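# Clip coloured leads to matching copper strips

## Task

For every lead, fasten its clip onto the exposed copper part of the strip whose sleeve has the same colour as that lead, and do this without deforming (bending) any strip.

## Robot and tools

Robot: two 7-joint Kinova Gen3 arms, left_arm and right_arm, each ending in a Robotiq 2F-85 two-finger gripper with a wrist camera (cam_left_wrist and cam_right_wrist, both 896x504). The fingers point along the gripper's +z axis and close along its y axis. end_effector_position is the point between the pads when shut; closed fingertips reach about 19 mm past it, fully open ones about 6 mm.

Frames: the scene frame has its origin at table-top height, midway between the nominal bases, with +x out over the table, +z up and left_arm on the +y side. Camera image sides do not match these names. Each arm's hand pose, its targets and its camera pose are given in that arm's own base frame. Calibrated bases in the scene frame: left_arm at (+0.021, +0.309, 0) m, right_arm at (+0.008, -0.406, 0) m, both nearly unrotated, with up as +z. Reported hand poses can be a few cm off, worse at long reach.

Row layout (used by execute_actions and move): one flat list of 18 numbers covering both arms, even when only one moves. First left_arm's 9: seven absolute joint target angles in radians, then gripper position, then gripper speed; then the same 9 for right_arm. Joint order inside each block: waist (joint_1), shoulder (joint_2), elbow (joint_4), forearm roll (joint_5), upper arm roll (joint_3), wrist pitch (joint_6), wrist roll (joint_7). Stated ranges: waist, upper arm roll, forearm roll, wrist roll -69.115 to 69.115; shoulder -2.250 to 2.250; elbow -2.580 to 2.580; wrist pitch -2.100 to 2.100. A target more than 0.014 rad beyond a range end (and beyond the current angle) gets the call refused; targets past the true end are clipped and reported as "joint sent to its limit".

Gripper numbers, both in [-1, 1]: position is an absolute opening, +1 = 85 mm open, 0 = about 45 mm, -1 = shut (not linear; check position_measured_pct, roughly 50 minus 50 times the position). Speed sets closing rate (about 20, 85, 150 mm/s at -1, 0, +1) and also how hard it squeezes. Grippers begin at +1. To leave a gripper unchanged, resend the same two numbers you last sent; 0 is a real command. To grip, ask for a position narrower than the object; to release, ask for a few mm wider than it. object_status: 0 moving, 1 blocked while opening, 2 stopped on an object short of the request (firm grip), 3 reached the request or pads met (empty or weak grip). motor_current_ma near 1000 means holding, near 0 means empty.

Tools:
- execute_actions(actions, cameras): actions is a list of actions; each action is a table of up to 15 rows, one row per 1/30 s step, the last row repeating to fill 15 steps (0.5 s per action). An empty list just reports state and images. Each step, targets are kept within 0.304 rad (first four joints) or 0.266 rad (wrist joints) of the measured angle, and scaled back if they would move the gripper over 70 mm; joint speed is capped near 1.39 / 1.22 rad/s.
- move(target, speed, blend, blocking, cameras): target is one 18-number row or a list of up to 15 rows (absolute joint angles plus gripper numbers), sharing a 10 s budget. speed 0.01 to 2 rad/s (default 0.5) for the joint travelling farthest, one value or one per target. blend in rad rounds corners at intermediate targets. blocking=false returns after about 0.5 s while motion continues; a new move replaces the running one. Paths do not avoid obstacles or the other arm. Result adds a "move:" line: done, off_target (stopped more than 0.01 rad away), moving, held or fault, and possibly limits=held.
- wait(seconds 0 to 10): lets time pass while holding commands.
- stop(): brakes the running move; fingers continue.
- zoom_image(camera, region=[x0,y0,x1,y1]): pixel box, at most 504x504, of the latest image of cam_left_wrist or cam_right_wrist.
- clear_fault(arm): clears a reported torque fault on left_arm or right_arm.
- read_manual(section="licences"): licence texts only.
- finished_scene(scene): ends the scene numbered 1 or 2; irreversible; the goal must hold with the robot off.

Results list Joint positions, Joint velocities ("within noise" when still), Joint targets, Tool commands, Joint torques (positive toward larger angle), Flange force along gripper x y z (includes held weight; has bias), end_effector pose, gripper readings, and warnings such as "joint command not followed" (the clearance check between arms altered targets), MOTOR HOT, torque fault or OVER-TEMPERATURE FAULT.

Cautions: the arms are stiff, so commanding even a few mm past a contact pushes hard; approach slowly and stop near surfaces, especially over the thin strips, which must not bend. Torque limits are 104.5 N m for the first four joints and 51.3 for the wrist joints, but the wrist motors really give only about 23.7, 25.5 and 23 N m and will yield. A hit can cause a torque fault that halts the arm until clear_fault; any arm stop costs. Avoid arm-to-arm contact and never close a gripper on the other arm's fingers. Do not drop items, release moving parts, or let anything leave the table. Avoid long stretched-out holds, which heat motors (60 °C warning, 75 °C stop). Time spent thinking lets the simulation run on.

Each tool is called after ">>>" as a command line: name --argument value for each argument, lists and objects as JSON in quotes; but a table of rows of numbers goes row by row, as --pt "numbers of a row", without its own name.

## Session

>>> execute_actions --actions '[]'

Scene clock: 0.00 s.
left_arm: end_effector_position=(+0.2738, -0.2230, +0.2674) position_measured_pct=0.0 object_status=3 motor_current_ma=0 end_effector_quat_wxyz=(-0.061, -0.665, +0.732, -0.135) | right_arm: end_effector_position=(+0.5388, +0.1790, +0.2278) position_measured_pct=0.0 object_status=3 motor_current_ma=0 end_effector_quat_wxyz=(-0.115, -0.356, +0.891, -0.258)
Joint names: [waist, shoulder, elbow, forearm roll, upper arm roll, wrist pitch, wrist roll]
Joint positions: left_arm=[0.749 0.007 2.028 0.28 -0.332 0.926 3.314] | right_arm=[-0.626 0.924 0.806 0.418 0.057 1.751 1.753]
Joint velocities: within noise
Joint torques (N m): no reading
Flange force (N): no reading
Joint targets: left_arm=[0.749 0.007 2.028 0.280 -0.332 0.926 3.314] | right_arm=[-0.626 0.924 0.806 0.418 0.057 1.751 1.753]
Tool commands: left_gripper/position=+1.0 left_gripper/speed=+1.0 right_gripper/position=+1.0 right_gripper/speed=+1.0

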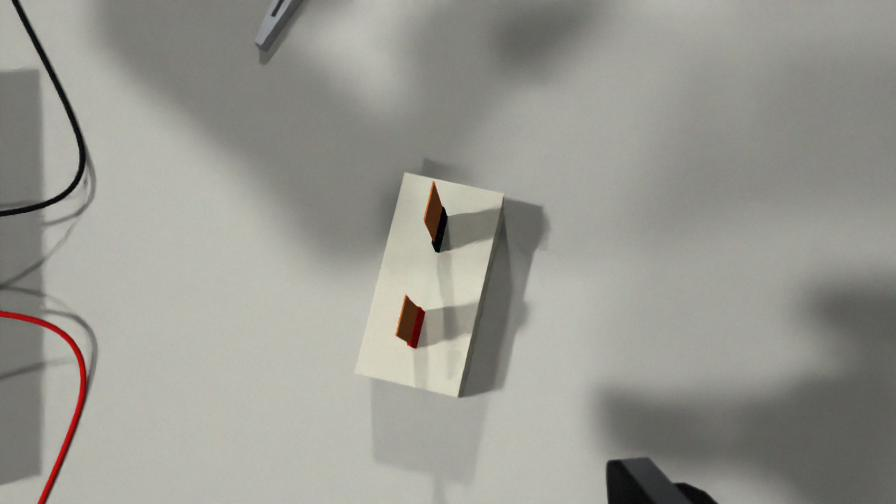

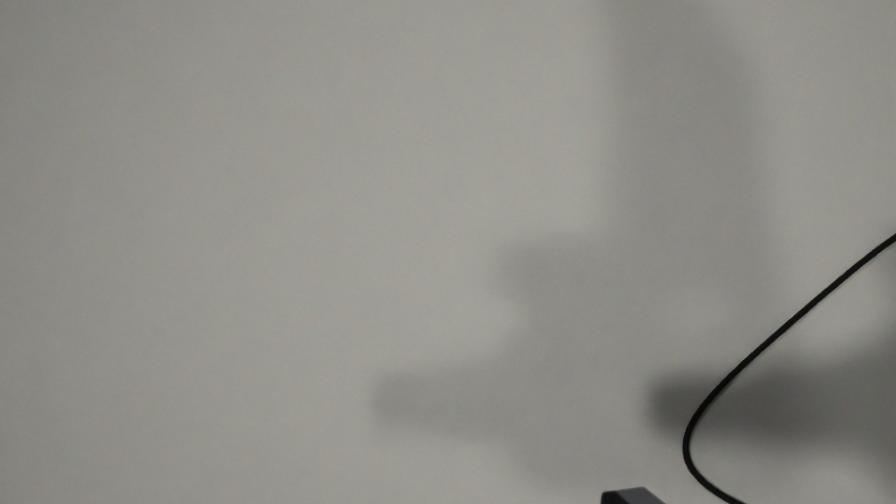

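>>> zoom_image --camera "cam_left_wrist" --region '[320, 130, 580, 430]'

>>> zoom_image --camera "cam_left_wrist" --region '[200, 0, 400, 110]'

>>> zoom_image --camera "cam_left_wrist" --region '[0, 0, 250, 504]'

Scaled by 1.680 from the camera's 896x504 image, which has a finer 1280x720 frame.

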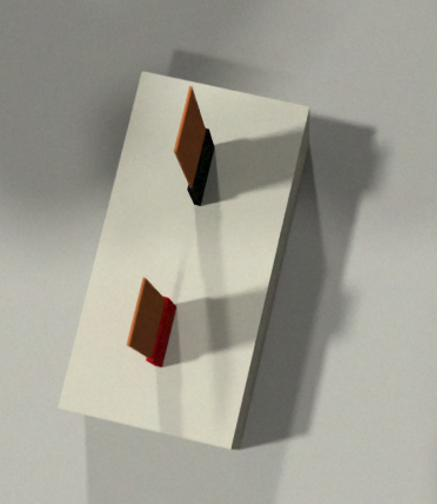

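Scaled by 2.520 from the camera's 896x504 image, which has a finer 1280x720 frame.

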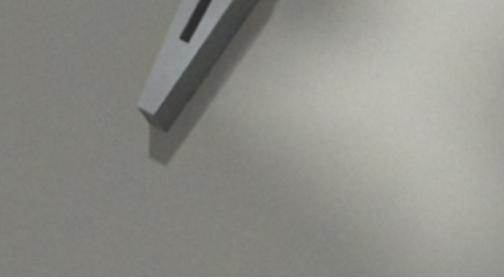

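Scaled by 1.000.

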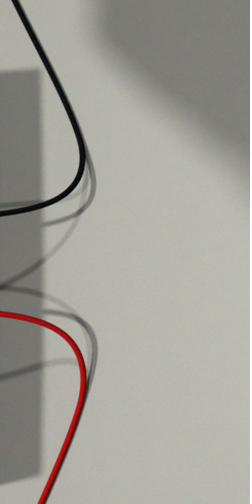

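>>> move --target '[0.62, 0.0, 0.9, 0.0, 0.0, 1.9, 4.712, 1, 1, -0.626, 0.924, 0.806, 0.418, 0.057, 1.751, 1.753, 1, 1]' --speed 0.8

Scene clock: 7.63 s.
left_arm: end_effector_position=(+0.2708, -0.2239, +0.6077) position_measured_pct=0.0 object_status=3 motor_current_ma=0 end_effector_quat_wxyz=(+0.052, +0.938, -0.301, +0.162) | right_arm: end_effector_position=(+0.5389, +0.1791, +0.2279) position_measured_pct=0.0 object_status=3 motor_current_ma=0 end_effector_quat_wxyz=(-0.115, -0.356, +0.891, -0.258)
Joint names: [waist, shoulder, elbow, forearm roll, upper arm roll, wrist pitch, wrist roll]
Joint positions: left_arm=[0.62 0 0.9 0 0 1.9 4.712] | right_arm=[-0.626 0.924 0.806 0.418 0.057 1.751 1.753]
Joint velocities: within noise
Joint torques (N m): left_arm=[0.09 -7.21 -7.74 0.04 0.66 -1.34 -0.26] | right_arm=[0.04 -23.61 -8.58 1.33 0.25 1.43 0.03]
Flange force (N): left_arm=[-1.1 -0.5 -2.1] | right_arm=[5.4 2.6 4.6]
Joint targets: left_arm=[0.620 0.000 0.900 0.000 0.000 1.900 4.712] | right_arm=[-0.626 0.924 0.806 0.418 0.057 1.751 1.753]
move: done
camera_calibration:
cam_left_wrist: T_world_to_cam=[[-0.658633, -0.751113, 0.0450738, -0.0300658], [-0.73493, 0.629274, -0.252768, 0.543919], [0.161493, -0.199607, -0.966477, 0.650598], [0, 0, 0, 1]] pos_world=[0.274873, -0.234993, 0.767627]
cam_right_wrist: T_world_to_cam=[[-0.622559, 0.70565, -0.338345, 0.266504], [0.777626, 0.509281, -0.368688, -0.371611], [-0.0878521, -0.492636, -0.865789, 0.47111], [0, 0, 0, 1]] pos_world=[0.496277, 0.233282, 0.361044]

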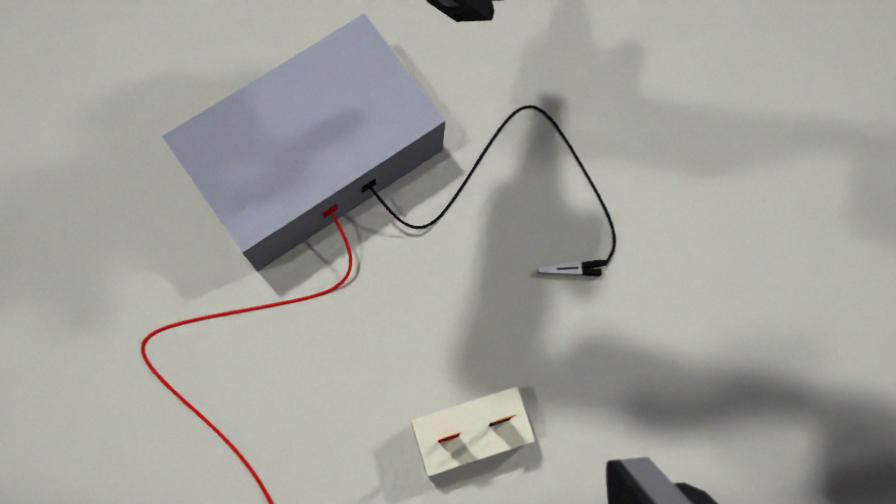

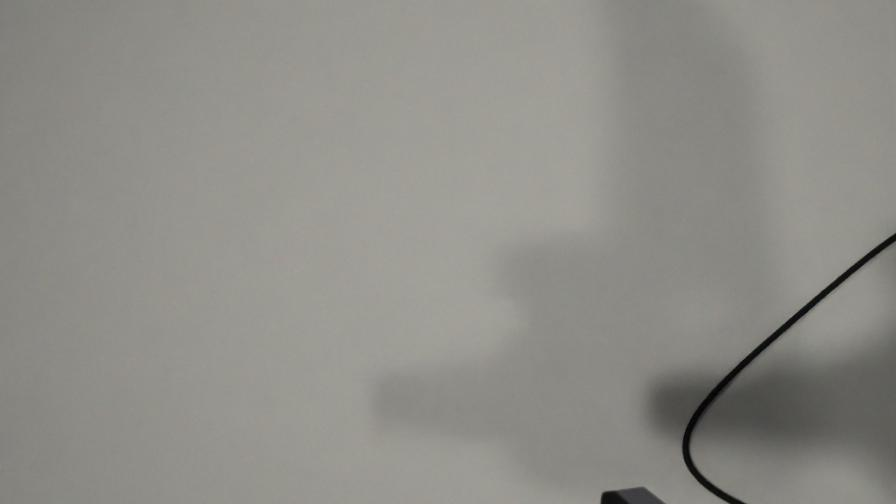

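>>> zoom_image --camera "cam_left_wrist" --region '[510, 220, 650, 310]'

>>> zoom_image --camera "cam_left_wrist" --region '[400, 370, 560, 500]'

Scaled by 3.600 from the camera's 896x504 image, which has a finer 1280x720 frame.

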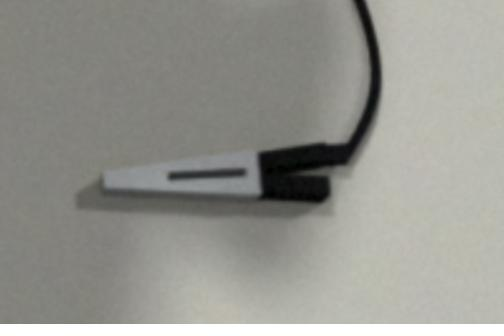

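Scaled by 3.150 from the camera's 896x504 image, which has a finer 1280x720 frame.

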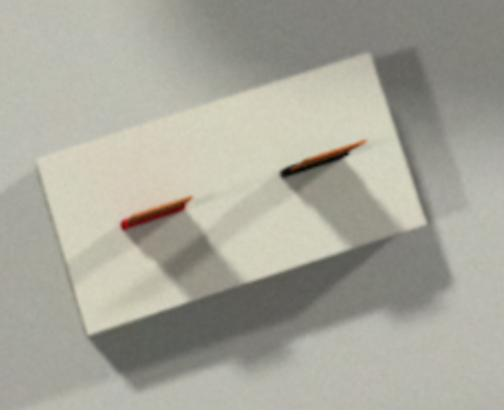

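>>> move --target '[0.4, -0.3, 1.45, 0.0, 0.0, 1.95, 4.712, 1, 1, -0.626, 0.924, 0.806, 0.418, 0.057, 1.751, 1.753, 1, 1]' --speed 0.8 --cameras '["cam_left_wrist"]'

Scene clock: 11.83 s.
left_arm: end_effector_position=(+0.1520, -0.0913, +0.5042) position_measured_pct=0.0 object_status=3 motor_current_ma=0 end_effector_quat_wxyz=(+0.004, +0.980, -0.199, +0.020) | right_arm: end_effector_position=(+0.5389, +0.1791, +0.2279) position_measured_pct=0.0 object_status=3 motor_current_ma=0 end_effector_quat_wxyz=(-0.115, -0.356, +0.891, -0.258)
Joint names: [waist, shoulder, elbow, forearm roll, upper arm roll, wrist pitch, wrist roll]
Joint positions: left_arm=[0.4 -0.3 1.45 0 0 1.95 4.712] | right_arm=[-0.626 0.924 0.806 0.418 0.057 1.751 1.753]
Joint velocities: within noise
Joint torques (N m): left_arm=[0.26 -1.79 -7.8 0.02 0.51 -0.46 -0.25] | right_arm=[0.06 -23.58 -8.58 1.34 0.25 1.45 0.03]
Flange force (N): left_arm=[-1.2 -1.1 -2.8] | right_arm=[5.5 2.6 4.6]
Joint targets: left_arm=[0.400 -0.300 1.450 0.000 0.000 1.950 4.712] | right_arm=[-0.626 0.924 0.806 0.418 0.057 1.751 1.753]
move: done
camera_calibration:
cam_left_wrist: T_world_to_cam=[[-0.46239, -0.883709, 0.0724853, -0.0597746], [-0.883753, 0.465956, 0.0431929, 0.205508], [-0.0719449, -0.0440871, -0.996434, 0.661056], [0, 0, 0, 1]] pos_world=[0.201539, -0.119437, 0.654155]
Images, in order (width x height): cam_left_wrist 896x504.

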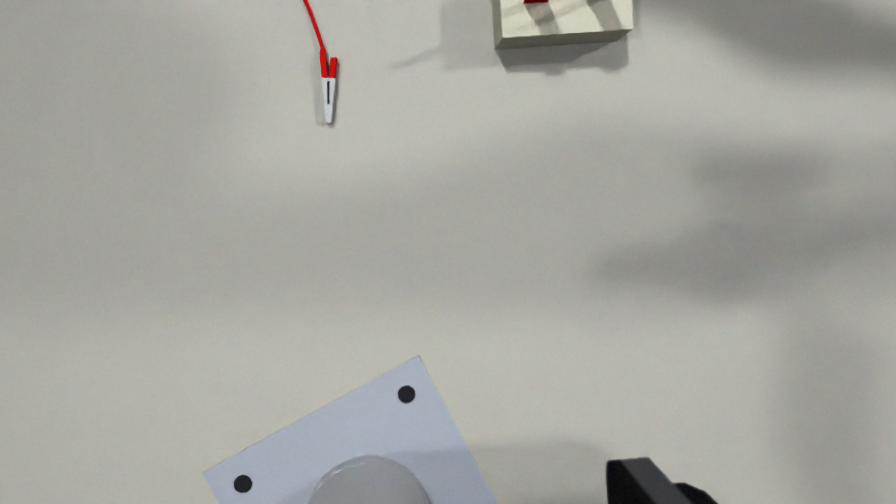

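>>> zoom_image --camera "cam_left_wrist" --region '[280, 20, 390, 150]'

>>> zoom_image --camera "cam_left_wrist" --region '[460, 0, 660, 100]'

>>> zoom_image --camera "cam_left_wrist" --region '[540, 420, 780, 504]'

Scaled by 3.877 from the camera's 896x504 image, which has a finer 1280x720 frame.

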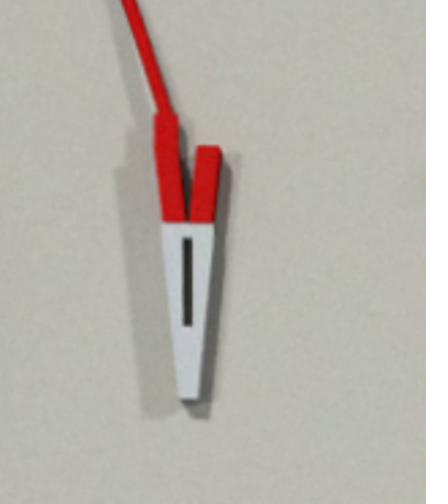

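Scaled by 2.520 from the camera's 896x504 image, which has a finer 1280x720 frame.

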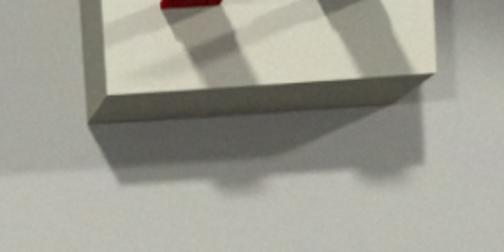

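Scaled by 2.100 from the camera's 896x504 image, which has a finer 1280x720 frame.

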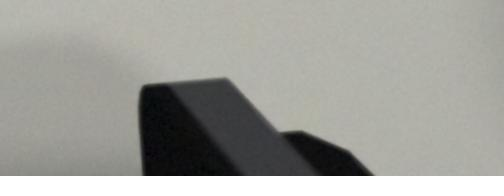

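>>> move --target '[0.3324, 0.3536, 2.1273, 0.0, 0.0, 0.6607, 1.402, 1, 1, -0.626, 0.924, 0.806, 0.418, 0.057, 1.751, 1.753, 1, 1]' --speed 1.0 --cameras '["cam_left_wrist"]'

Scene clock: 23.40 s.
left_arm: end_effector_position=(+0.3120, -0.1340, +0.1200) position_measured_pct=0.0 object_status=3 motor_current_ma=0 end_effector_quat_wxyz=(+0.000, +0.248, +0.969, +0.000) | right_arm: end_effector_position=(+0.5389, +0.1791, +0.2279) position_measured_pct=0.0 object_status=3 motor_current_ma=0 end_effector_quat_wxyz=(-0.115, -0.356, +0.891, -0.258)
Joint names: [waist, shoulder, elbow, forearm roll, upper arm roll, wrist pitch, wrist roll]
Joint positions: left_arm=[0.332 0.354 2.127 0 0 0.661 1.402] | right_arm=[-0.626 0.924 0.806 0.418 0.057 1.751 1.753]
Joint velocities: within noise
Joint torques (N m): left_arm=[0.11 -11.4 -5.11 0 0.85 -0.2 -0.2] | right_arm=[0.05 -23.58 -8.59 1.34 0.24 1.44 0.04]
Flange force (N): left_arm=[0.8 -0.4 -4.0] | right_arm=[5.6 2.7 4.6]
Joint targets: left_arm=[0.332 0.354 2.127 0.000 0.000 0.661 1.402] | right_arm=[-0.626 0.924 0.806 0.418 0.057 1.751 1.753]
move: done
camera_calibration:
cam_left_wrist: T_world_to_cam=[[0.546239, 0.834184, 0.0758888, -0.0805813], [0.830055, -0.55123, 0.0845853, -0.292547], [0.112392, 0.016788, -0.993522, 0.238206], [0, 0, 0, 1]] pos_world=[0.260074, -0.0980401, 0.267523]
Images, in order (width x height): cam_left_wrist 896x504.

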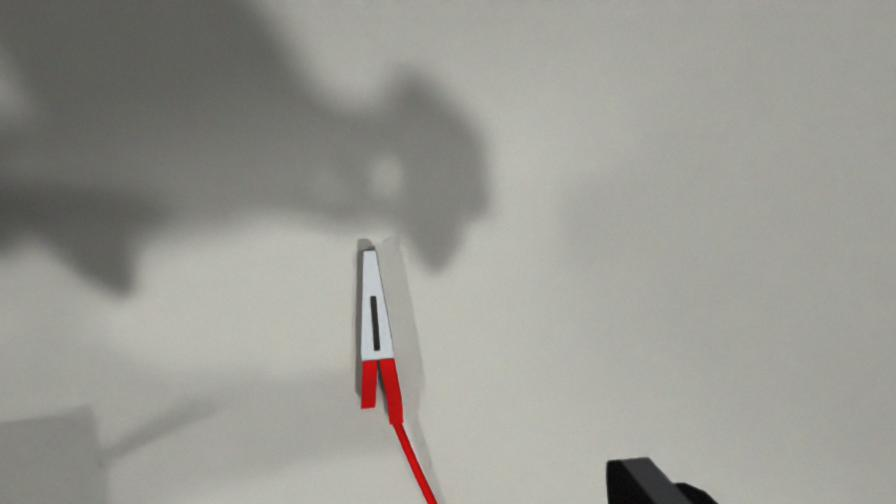

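>>> zoom_image --camera "cam_left_wrist" --region '[300, 220, 500, 440]'

Scaled by 2.291 from the camera's 896x504 image, which has a finer 1280x720 frame.

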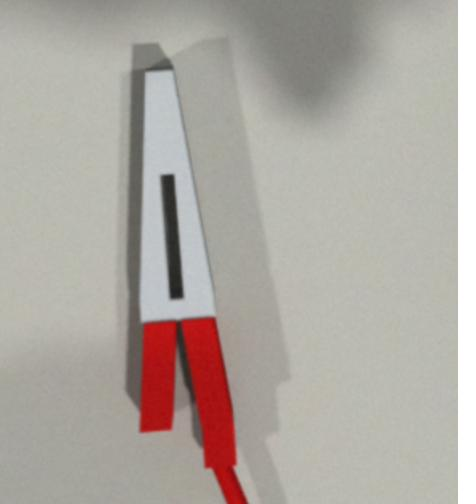

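>>> move --target '[0.3298, 0.5025, 2.1832, 0.0, 0.0, 0.4559, 1.3944, -0.3, 0, -0.626, 0.924, 0.806, 0.418, 0.057, 1.751, 1.753, 1, 1]' --speed 0.4 --cameras '["cam_left_wrist"]'

Scene clock: 29.33 s.
left_arm: end_effector_position=(+0.3146, -0.1340, +0.0600) position_measured_pct=64.9 object_status=0 motor_current_ma=0 end_effector_quat_wxyz=(+0.000, +0.250, +0.968, +0.000) | right_arm: end_effector_position=(+0.5389, +0.1791, +0.2279) position_measured_pct=0.0 object_status=3 motor_current_ma=0 end_effector_quat_wxyz=(-0.115, -0.356, +0.891, -0.258)
Joint names: [waist, shoulder, elbow, forearm roll, upper arm roll, wrist pitch, wrist roll]
Joint positions: left_arm=[0.33 0.502 2.183 0 0 0.456 1.394] | right_arm=[-0.626 0.924 0.806 0.418 0.057 1.751 1.753]
Joint velocities: within noise
Joint torques (N m): left_arm=[0.11 -12.57 -3.56 0 0.9 -0.2 -0.27] | right_arm=[0.06 -23.58 -8.63 1.36 0.24 1.43 0.03]
Flange force (N): left_arm=[0.1 -0.7 -4.3] | right_arm=[5.8 2.8 4.8]
Joint targets: left_arm=[0.330 0.503 2.183 0.000 0.000 0.456 1.394] | right_arm=[-0.626 0.924 0.806 0.418 0.057 1.751 1.753]
move: done
camera_calibration:
cam_left_wrist: T_world_to_cam=[[0.550465, 0.831404, 0.0758639, -0.0792434], [0.82724, -0.555434, 0.0846597, -0.289387], [0.112524, 0.0161555, -0.993518, 0.178167], [0, 0, 0, 1]] pos_world=[0.262966, -0.0977306, 0.207523]
Images, in order (width x height): cam_left_wrist 896x504.

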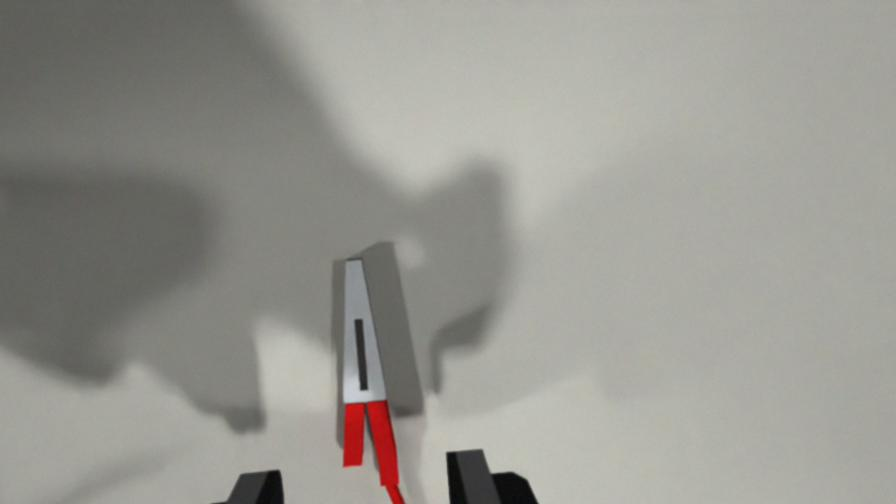

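>>> zoom_image --camera "cam_left_wrist" --region '[190, 230, 560, 504]'

Scaled by 1.362 from the camera's 896x504 image, which has a finer 1280x720 frame.

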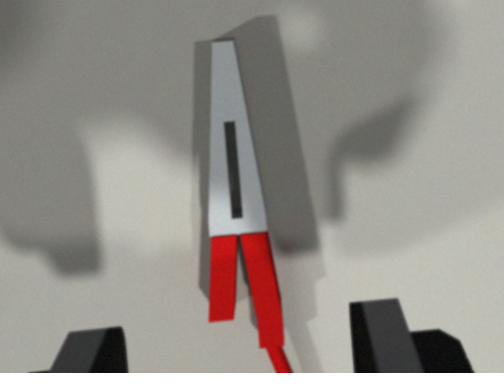

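>>> move --target '[0.3285, 0.5751, 2.2097, 0.0, 0.0, 0.3568, 1.3931, -0.3, 0, -0.626, 0.924, 0.806, 0.418, 0.057, 1.751, 1.753, 1, 1]' --speed 0.15 --cameras '["cam_left_wrist"]'

>>> zoom_image --camera "cam_left_wrist" --region '[190, 230, 560, 504]'

Scene clock: 32.63 s.
left_arm: end_effector_position=(+0.3125, -0.1328, +0.0320) position_measured_pct=64.9 object_status=3 motor_current_ma=0 end_effector_quat_wxyz=(+0.000, +0.250, +0.968, +0.000) | right_arm: end_effector_position=(+0.5389, +0.1791, +0.2279) position_measured_pct=0.0 object_status=3 motor_current_ma=0 end_effector_quat_wxyz=(-0.115, -0.356, +0.891, -0.258)
Joint names: [waist, shoulder, elbow, forearm roll, upper arm roll, wrist pitch, wrist roll]
Joint positions: left_arm=[0.328 0.575 2.21 0 0 0.357 1.393] | right_arm=[-0.626 0.924 0.806 0.418 0.057 1.751 1.753]
Joint velocities: within noise
Joint torques (N m): left_arm=[0.1 -12.93 -2.65 -0.01 0.91 -0.28 -0.25] | right_arm=[0.04 -23.59 -8.6 1.35 0.25 1.44 0]
Flange force (N): left_arm=[-0.7 -0.6 -4.9] | right_arm=[5.6 2.6 4.7]
Joint targets: left_arm=[0.328 0.575 2.210 0.000 0.000 0.357 1.393] | right_arm=[-0.626 0.924 0.806 0.418 0.057 1.751 1.753]
move: done
camera_calibration:
cam_left_wrist: T_world_to_cam=[[0.55046, 0.831408, 0.0758634, -0.076959], [0.827244, -0.555428, 0.0846601, -0.284614], [0.112524, 0.0161555, -0.993518, 0.150566], [0, 0, 0, 1]] pos_world=[0.260866, -0.0965306, 0.179523]
Images, in order (width x height): cam_left_wrist 896x504.

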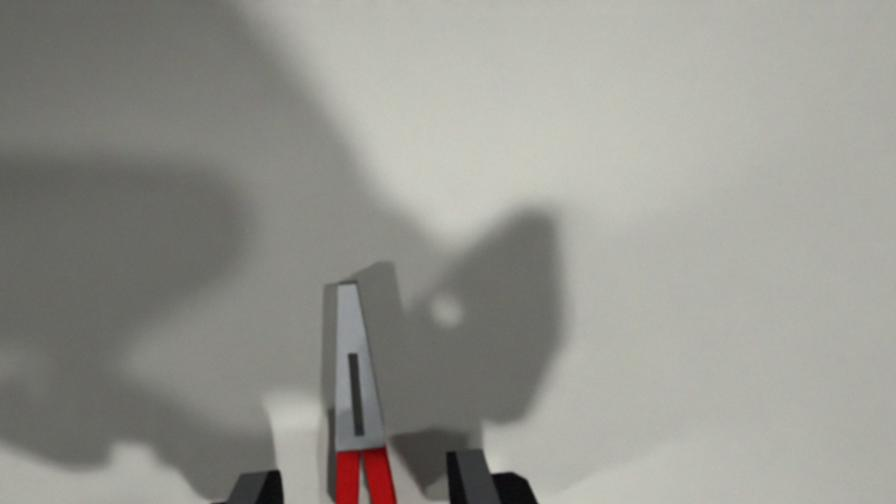

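Scaled by 1.362 from the camera's 896x504 image, which has a finer 1280x720 frame.

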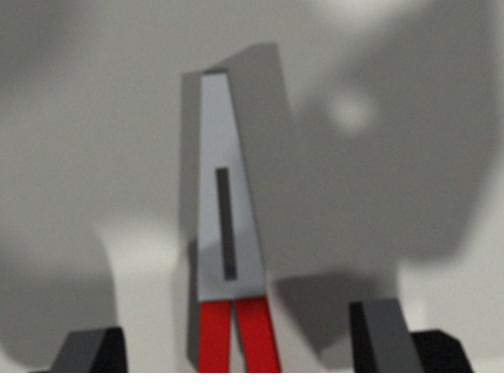

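>>> move --target '[0.3285, 0.5863, 2.2118, 0.0, 0.0, 0.3435, 1.3931, -0.3, 0, -0.626, 0.924, 0.806, 0.418, 0.057, 1.751, 1.753, 1, 1]' --speed 0.05 --cameras '["cam_left_wrist"]'

>>> move --target '[0.3285, 0.5919, 2.2128, 0.0, 0.0, 0.3369, 1.3931, -0.3, 0, -0.626, 0.924, 0.806, 0.418, 0.057, 1.751, 1.753, 1, 1]' --speed 0.05 --cameras '["cam_left_wrist"]'

Scene clock: 34.70 s.
left_arm: end_effector_position=(+0.3125, -0.1328, +0.0280) position_measured_pct=64.9 object_status=3 motor_current_ma=0 end_effector_quat_wxyz=(+0.000, +0.250, +0.968, +0.000) | right_arm: end_effector_position=(+0.5389, +0.1791, +0.2279) position_measured_pct=0.0 object_status=3 motor_current_ma=0 end_effector_quat_wxyz=(-0.115, -0.356, +0.891, -0.258)
Joint names: [waist, shoulder, elbow, forearm roll, upper arm roll, wrist pitch, wrist roll]
Joint positions: left_arm=[0.328 0.586 2.212 0 0 0.344 1.393] | right_arm=[-0.626 0.924 0.806 0.418 0.057 1.751 1.753]
Joint velocities: within noise
Joint torques (N m): left_arm=[0.09 -13 -2.58 -0.01 0.89 -0.35 -0.25] | right_arm=[0.07 -23.62 -8.59 1.34 0.26 1.44 0.04]
Flange force (N): left_arm=[-0.7 -0.6 -5.2] | right_arm=[5.4 2.7 4.6]
Joint targets: left_arm=[0.328 0.586 2.212 0.000 0.000 0.344 1.393] | right_arm=[-0.626 0.924 0.806 0.418 0.057 1.751 1.753]
move: done
camera_calibration:
cam_left_wrist: T_world_to_cam=[[0.550472, 0.831404, 0.0758092, -0.0766498], [0.827249, -0.555433, 0.0845774, -0.284263], [0.112425, 0.0161556, -0.993529, 0.146619], [0, 0, 0, 1]] pos_world=[0.260866, -0.0965306, 0.175524]
Images, in order (width x height): cam_left_wrist 896x504.

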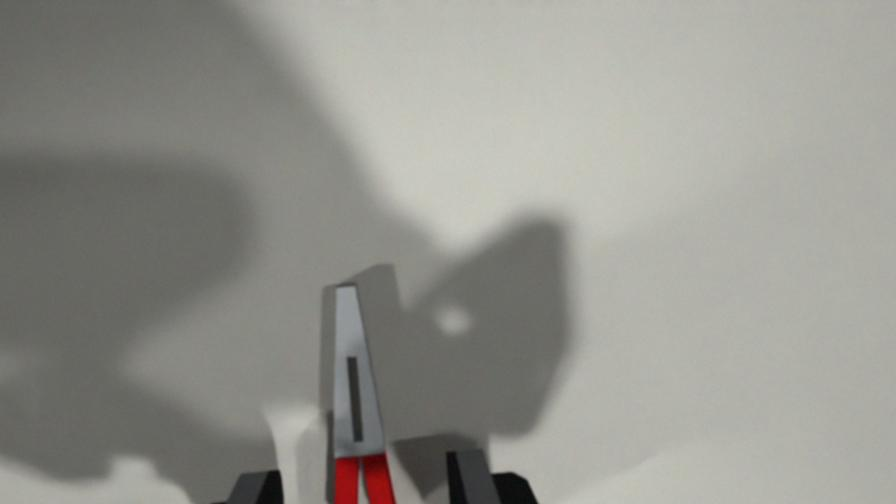

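Scene clock: 35.40 s.
left_arm: end_effector_position=(+0.3125, -0.1328, +0.0260) position_measured_pct=64.9 object_status=3 motor_current_ma=0 end_effector_quat_wxyz=(+0.000, +0.250, +0.968, +0.000) | right_arm: end_effector_position=(+0.5389, +0.1791, +0.2279) position_measured_pct=0.0 object_status=3 motor_current_ma=0 end_effector_quat_wxyz=(-0.115, -0.356, +0.891, -0.258)
Joint names: [waist, shoulder, elbow, forearm roll, upper arm roll, wrist pitch, wrist roll]
Joint positions: left_arm=[0.328 0.592 2.213 0 0 0.337 1.393] | right_arm=[-0.626 0.924 0.806 0.418 0.057 1.751 1.753]
Joint velocities: within noise
Joint torques (N m): left_arm=[0.13 -13.15 -2.6 0 0.9 -0.2 -0.23] | right_arm=[0.08 -23.56 -8.61 1.34 0.26 1.44 0.03]
Flange force (N): left_arm=[-0.3 -0.5 -4.3] | right_arm=[5.7 2.7 4.7]
Joint targets: left_arm=[0.328 0.592 2.213 0.000 0.000 0.337 1.393] | right_arm=[-0.626 0.924 0.806 0.418 0.057 1.751 1.753]
move: done
camera_calibration:
cam_left_wrist: T_world_to_cam=[[0.550465, 0.831404, 0.0758639, -0.0765058], [0.82724, -0.555434, 0.0846597, -0.284105], [0.112524, 0.0161555, -0.993518, 0.144604], [0, 0, 0, 1]] pos_world=[0.260866, -0.0965306, 0.173523]
Images, in order (width x height): cam_left_wrist 896x504.

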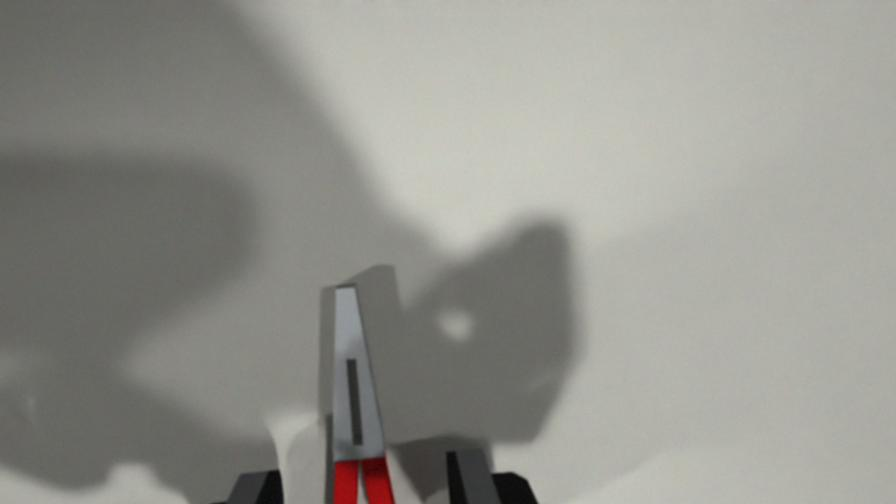

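>>> move --target '[0.3285, 0.5975, 2.2138, 0.0, 0.0, 0.3303, 1.3931, -0.3, 0, -0.626, 0.924, 0.806, 0.418, 0.057, 1.751, 1.753, 1, 1]' --speed 0.05 --cameras '[]'

>>> move --target '[0.3285, 0.60315, 2.2147, 0.0, 0.0, 0.32375, 1.3931, -0.3, 0, -0.626, 0.924, 0.806, 0.418, 0.057, 1.751, 1.753, 1, 1]' --speed 0.05 --cameras '["cam_left_wrist"]'

Scene clock: 36.53 s.
left_arm: end_effector_position=(+0.3125, -0.1328, +0.0240) position_measured_pct=64.9 object_status=3 motor_current_ma=0 end_effector_quat_wxyz=(+0.000, +0.250, +0.968, +0.000) | right_arm: end_effector_position=(+0.5389, +0.1791, +0.2279) position_measured_pct=0.0 object_status=3 motor_current_ma=0 end_effector_quat_wxyz=(-0.115, -0.356, +0.891, -0.258)
Joint names: [waist, shoulder, elbow, forearm roll, upper arm roll, wrist pitch, wrist roll]
Joint positions: left_arm=[0.328 0.597 2.214 0 0 0.33 1.393] | right_arm=[-0.626 0.924 0.806 0.418 0.057 1.751 1.753]
Joint velocities: within noise
Joint torques (N m): left_arm=[0.1 -13.11 -2.53 0 0.94 -0.27 -0.25] | right_arm=[0.07 -23.61 -8.59 1.35 0.22 1.43 0.06]
Flange force (N): left_arm=[-0.5 -0.6 -4.8] | right_arm=[5.5 2.7 4.6]
Joint targets: left_arm=[0.328 0.598 2.214 0.000 0.000 0.330 1.393] | right_arm=[-0.626 0.924 0.806 0.418 0.057 1.751 1.753]
move: done
No camera images: "cameras" was empty.

Scene clock: 37.23 s.
left_arm: end_effector_position=(+0.3125, -0.1328, +0.0220) position_measured_pct=64.9 object_status=3 motor_current_ma=0 end_effector_quat_wxyz=(+0.000, +0.250, +0.968, +0.000) | right_arm: end_effector_position=(+0.5389, +0.1791, +0.2279) position_measured_pct=0.0 object_status=3 motor_current_ma=0 end_effector_quat_wxyz=(-0.115, -0.356, +0.891, -0.258)
Joint names: [waist, shoulder, elbow, forearm roll, upper arm roll, wrist pitch, wrist roll]
Joint positions: left_arm=[0.328 0.603 2.215 0 0 0.324 1.393] | right_arm=[-0.626 0.924 0.806 0.418 0.057 1.751 1.753]
Joint velocities: within noise
Joint torques (N m): left_arm=[0.09 -13.14 -2.51 -0.02 0.93 -0.27 -0.25] | right_arm=[0.03 -23.59 -8.6 1.33 0.24 1.44 0.03]
Flange force (N): left_arm=[-0.4 -0.7 -4.8] | right_arm=[5.6 2.6 4.7]
Joint targets: left_arm=[0.328 0.603 2.215 0.000 0.000 0.324 1.393] | right_arm=[-0.626 0.924 0.806 0.418 0.057 1.751 1.753]
move: done
camera_calibration:
cam_left_wrist: T_world_to_cam=[[0.550472, 0.831404, 0.0758092, -0.0761949], [0.827249, -0.555433, 0.0845774, -0.283755], [0.112425, 0.0161556, -0.993529, 0.140658], [0, 0, 0, 1]] pos_world=[0.260866, -0.0965306, 0.169524]
Images, in order (width x height): cam_left_wrist 896x504.

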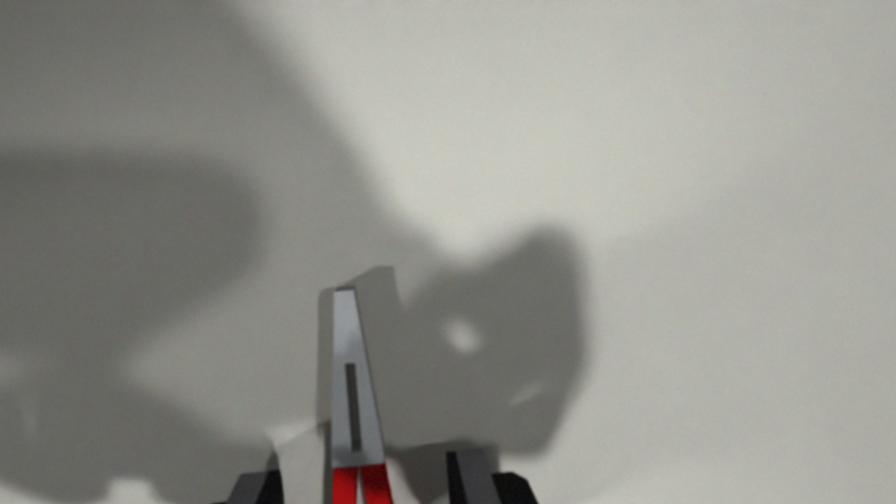

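>>> zoom_image --camera "cam_left_wrist" --region '[200, 380, 560, 504]'

Scaled by 1.400 from the camera's 896x504 image, which has a finer 1280x720 frame.

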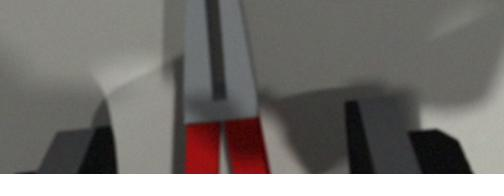

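>>> move --target '[0.3285, 0.6088, 2.2156, 0.0, 0.0, 0.3172, 1.3931, -0.3, 0, -0.626, 0.924, 0.806, 0.418, 0.057, 1.751, 1.753, 1, 1]' --speed 0.05 --cameras '["cam_left_wrist"]'

>>> zoom_image --camera "cam_left_wrist" --region '[200, 380, 560, 504]'

Scene clock: 39.00 s.
left_arm: end_effector_position=(+0.3126, -0.1328, +0.0200) position_measured_pct=64.9 object_status=3 motor_current_ma=0 end_effector_quat_wxyz=(+0.000, +0.250, +0.968, +0.000) | right_arm: end_effector_position=(+0.5389, +0.1791, +0.2279) position_measured_pct=0.0 object_status=3 motor_current_ma=0 end_effector_quat_wxyz=(-0.115, -0.356, +0.891, -0.258)
Joint names: [waist, shoulder, elbow, forearm roll, upper arm roll, wrist pitch, wrist roll]
Joint positions: left_arm=[0.328 0.609 2.216 0 0 0.317 1.393] | right_arm=[-0.626 0.924 0.806 0.418 0.057 1.751 1.753]
Joint velocities: within noise
Joint torques (N m): left_arm=[0.1 -13.25 -2.39 0.01 0.93 -0.16 -0.26] | right_arm=[0.03 -23.57 -8.58 1.34 0.26 1.43 0.01]
Flange force (N): left_arm=[-0.4 -0.6 -4.2] | right_arm=[5.5 2.6 4.6]
Joint targets: left_arm=[0.328 0.609 2.216 0.000 0.000 0.317 1.393] | right_arm=[-0.626 0.924 0.806 0.418 0.057 1.751 1.753]
move: done
camera_calibration:
cam_left_wrist: T_world_to_cam=[[0.55046, 0.831408, 0.0758634, -0.0760487], [0.827244, -0.555428, 0.0846601, -0.283598], [0.112524, 0.0161555, -0.993518, 0.138643], [0, 0, 0, 1]] pos_world=[0.260866, -0.0965306, 0.167523]
Images, in order (width x height): cam_left_wrist 896x504.

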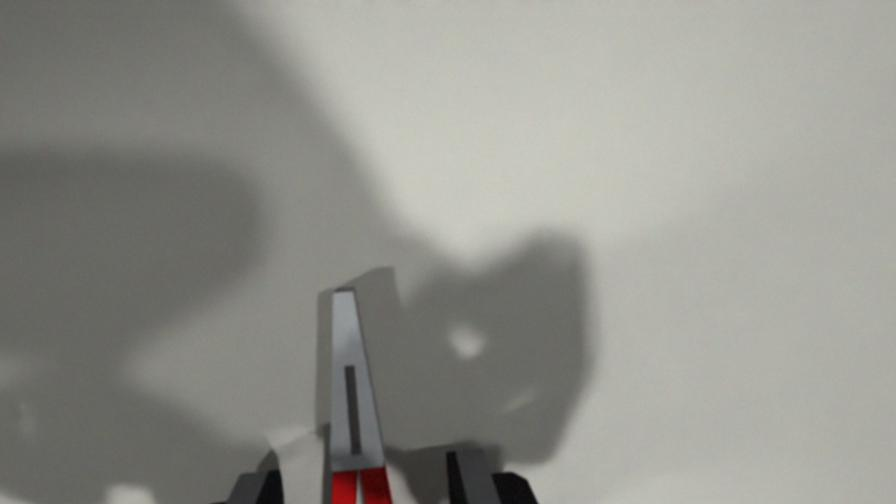

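Scaled by 1.400 from the camera's 896x504 image, which has a finer 1280x720 frame.

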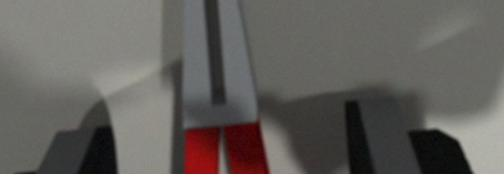

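>>> move --target '[0.3285, 0.6145, 2.21645, 0.0, 0.0, 0.31065, 1.3931, -0.3, 0, -0.626, 0.924, 0.806, 0.418, 0.057, 1.751, 1.753, 1, 1]' --speed 0.05 --cameras '[]'

>>> move --target '[0.3285, 0.6202, 2.2173, 0.0, 0.0, 0.3041, 1.3931, -0.3, 0, -0.626, 0.924, 0.806, 0.418, 0.057, 1.751, 1.753, 1, 1]' --speed 0.05 --cameras '["cam_left_wrist"]'

>>> zoom_image --camera "cam_left_wrist" --region '[200, 380, 560, 504]'

Scene clock: 40.20 s.
left_arm: end_effector_position=(+0.3126, -0.1328, +0.0181) position_measured_pct=64.9 object_status=3 motor_current_ma=0 end_effector_quat_wxyz=(+0.000, +0.250, +0.968, +0.000) | right_arm: end_effector_position=(+0.5389, +0.1791, +0.2279) position_measured_pct=0.0 object_status=3 motor_current_ma=0 end_effector_quat_wxyz=(-0.115, -0.356, +0.891, -0.258)
Joint names: [waist, shoulder, elbow, forearm roll, upper arm roll, wrist pitch, wrist roll]
Joint positions: left_arm=[0.328 0.614 2.216 0 0 0.311 1.393] | right_arm=[-0.626 0.924 0.806 0.418 0.057 1.751 1.753]
Joint velocities: within noise
Joint torques (N m): left_arm=[0.37 4.79 -3.91 0.21 1.61 -4.04 -0.47] | right_arm=[0.08 -23.58 -8.62 1.35 0.24 1.44 0.01]
Flange force (N): left_arm=[12.1 -1.8 -67.4] | right_arm=[5.7 2.7 4.7]
Joint targets: left_arm=[0.328 0.615 2.216 0.000 0.000 0.311 1.393] | right_arm=[-0.626 0.924 0.806 0.418 0.057 1.751 1.753]
move: done
No camera images: "cameras" was empty.

Scene clock: 40.90 s.
left_arm: end_effector_position=(+0.3126, -0.1328, +0.0161) position_measured_pct=64.9 object_status=3 motor_current_ma=0 end_effector_quat_wxyz=(+0.000, +0.250, +0.968, +0.000) | right_arm: end_effector_position=(+0.5389, +0.1791, +0.2279) position_measured_pct=0.0 object_status=3 motor_current_ma=0 end_effector_quat_wxyz=(-0.115, -0.356, +0.891, -0.258)
Joint names: [waist, shoulder, elbow, forearm roll, upper arm roll, wrist pitch, wrist roll]
Joint positions: left_arm=[0.328 0.62 2.217 0 0 0.304 1.393] | right_arm=[-0.626 0.924 0.806 0.418 0.057 1.751 1.753]
Joint velocities: within noise
Joint torques (N m): left_arm=[0.42 42.34 -6.81 0.22 1.27 -12.09 -0.74] | right_arm=[0.06 -23.58 -8.61 1.34 0.25 1.45 0.02]
Flange force (N): left_arm=[35.9 -4.9 -199.2] | right_arm=[5.7 2.7 4.7]
Joint targets: left_arm=[0.328 0.620 2.217 0.000 0.000 0.304 1.393] | right_arm=[-0.626 0.924 0.806 0.418 0.057 1.751 1.753]
move: done
camera_calibration:
cam_left_wrist: T_world_to_cam=[[0.550477, 0.831388, 0.0759478, -0.0757728], [0.827192, -0.55546, 0.0849597, -0.283305], [0.11282, 0.016055, -0.993486, 0.134676], [0, 0, 0, 1]] pos_world=[0.260865, -0.0965302, 0.163623]
Images, in order (width x height): cam_left_wrist 896x504.

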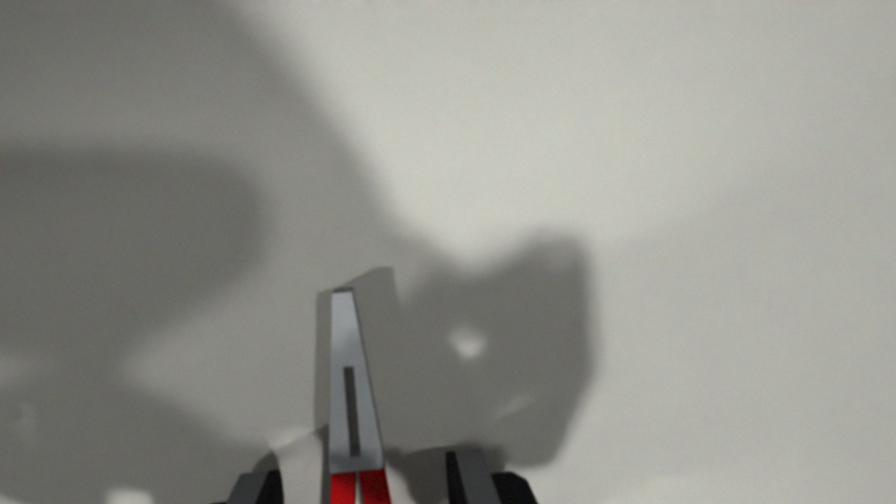

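Scaled by 1.400 from the camera's 896x504 image, which has a finer 1280x720 frame.

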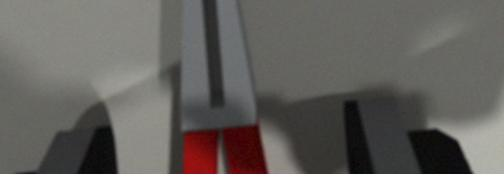

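>>> move --target '[0.3285, 0.6046, 2.2149, 0.0, 0.0, 0.3221, 1.3931, -0.3, 0, -0.626, 0.924, 0.806, 0.418, 0.057, 1.751, 1.753, 1, 1]' --speed 0.05 --cameras '["cam_left_wrist"]'

Scene clock: 42.17 s.
left_arm: end_effector_position=(+0.3125, -0.1328, +0.0215) position_measured_pct=64.9 object_status=3 motor_current_ma=0 end_effector_quat_wxyz=(+0.000, +0.250, +0.968, +0.000) | right_arm: end_effector_position=(+0.5389, +0.1791, +0.2279) position_measured_pct=0.0 object_status=3 motor_current_ma=0 end_effector_quat_wxyz=(-0.115, -0.356, +0.891, -0.258)
Joint names: [waist, shoulder, elbow, forearm roll, upper arm roll, wrist pitch, wrist roll]
Joint positions: left_arm=[0.328 0.605 2.215 0 0 0.322 1.393] | right_arm=[-0.626 0.924 0.806 0.418 0.057 1.751 1.753]
Joint velocities: within noise
Joint torques (N m): left_arm=[0.1 -13.32 -2.37 0 0.92 -0.23 -0.24] | right_arm=[0.01 -23.62 -8.56 1.34 0.25 1.44 0.04]
Flange force (N): left_arm=[-0.8 -0.6 -4.2] | right_arm=[5.3 2.5 4.6]
Joint targets: left_arm=[0.328 0.605 2.215 0.000 0.000 0.322 1.393] | right_arm=[-0.626 0.924 0.806 0.418 0.057 1.751 1.753]
move: done
camera_calibration:
cam_left_wrist: T_world_to_cam=[[0.550472, 0.831404, 0.0758092, -0.0761494], [0.827249, -0.555433, 0.0845774, -0.283705], [0.112425, 0.0161556, -0.993529, 0.140062], [0, 0, 0, 1]] pos_world=[0.260866, -0.0965306, 0.168924]
Images, in order (width x height): cam_left_wrist 896x504.

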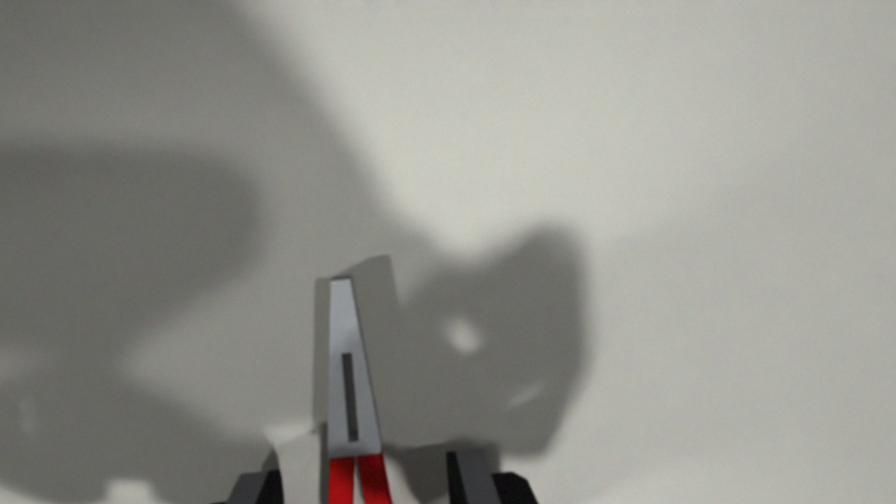

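>>> move --target '[0.3285, 0.6046, 2.2149, 0.0, 0.0, 0.3221, 1.3931, -0.74, -1, -0.626, 0.924, 0.806, 0.418, 0.057, 1.751, 1.753, 1, 1]' --speed 0.05 --cameras '["cam_left_wrist"]'

Scene clock: 44.43 s.
left_arm: end_effector_position=(+0.3126, -0.1328, +0.0215) position_measured_pct=86.6 object_status=0 motor_current_ma=50 end_effector_quat_wxyz=(+0.000, +0.250, +0.968, +0.000) | right_arm: end_effector_position=(+0.5389, +0.1791, +0.2279) position_measured_pct=0.0 object_status=3 motor_current_ma=0 end_effector_quat_wxyz=(-0.115, -0.356, +0.891, -0.258)
Joint names: [waist, shoulder, elbow, forearm roll, upper arm roll, wrist pitch, wrist roll]
Joint positions: left_arm=[0.328 0.605 2.215 0 0 0.322 1.393] | right_arm=[-0.626 0.924 0.806 0.418 0.057 1.751 1.753]
Joint velocities: within noise
Joint torques (N m): left_arm=[0.11 -13.13 -2.47 0 0.97 -0.23 -0.26] | right_arm=[0.05 -23.6 -8.6 1.34 0.24 1.42 0.03]
Flange force (N): left_arm=[-0.3 -0.7 -4.7] | right_arm=[5.5 2.6 4.6]
Joint targets: left_arm=[0.328 0.605 2.215 0.000 0.000 0.322 1.393] | right_arm=[-0.626 0.924 0.806 0.418 0.057 1.751 1.753]
move: done
camera_calibration:
cam_left_wrist: T_world_to_cam=[[0.55046, 0.831408, 0.0758634, -0.0761549], [0.827244, -0.555428, 0.0846601, -0.283716], [0.112524, 0.0161555, -0.993518, 0.140034], [0, 0, 0, 1]] pos_world=[0.260866, -0.0965306, 0.168923]
Images, in order (width x height): cam_left_wrist 896x504.

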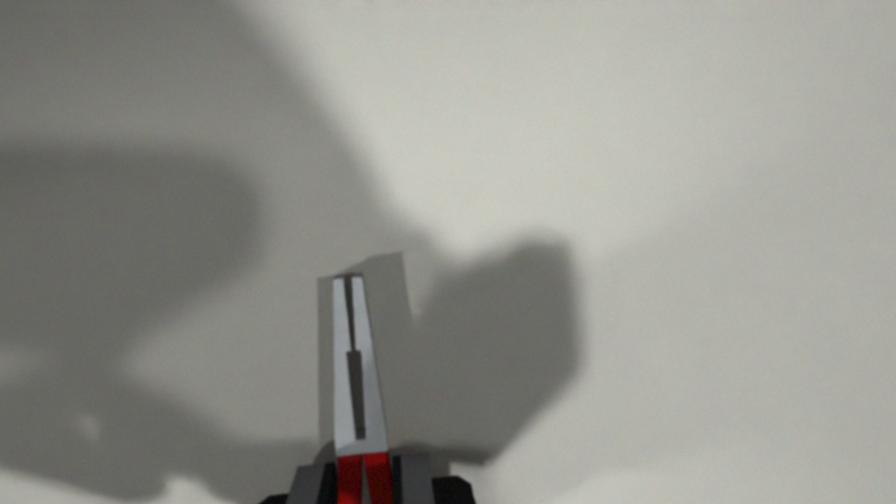

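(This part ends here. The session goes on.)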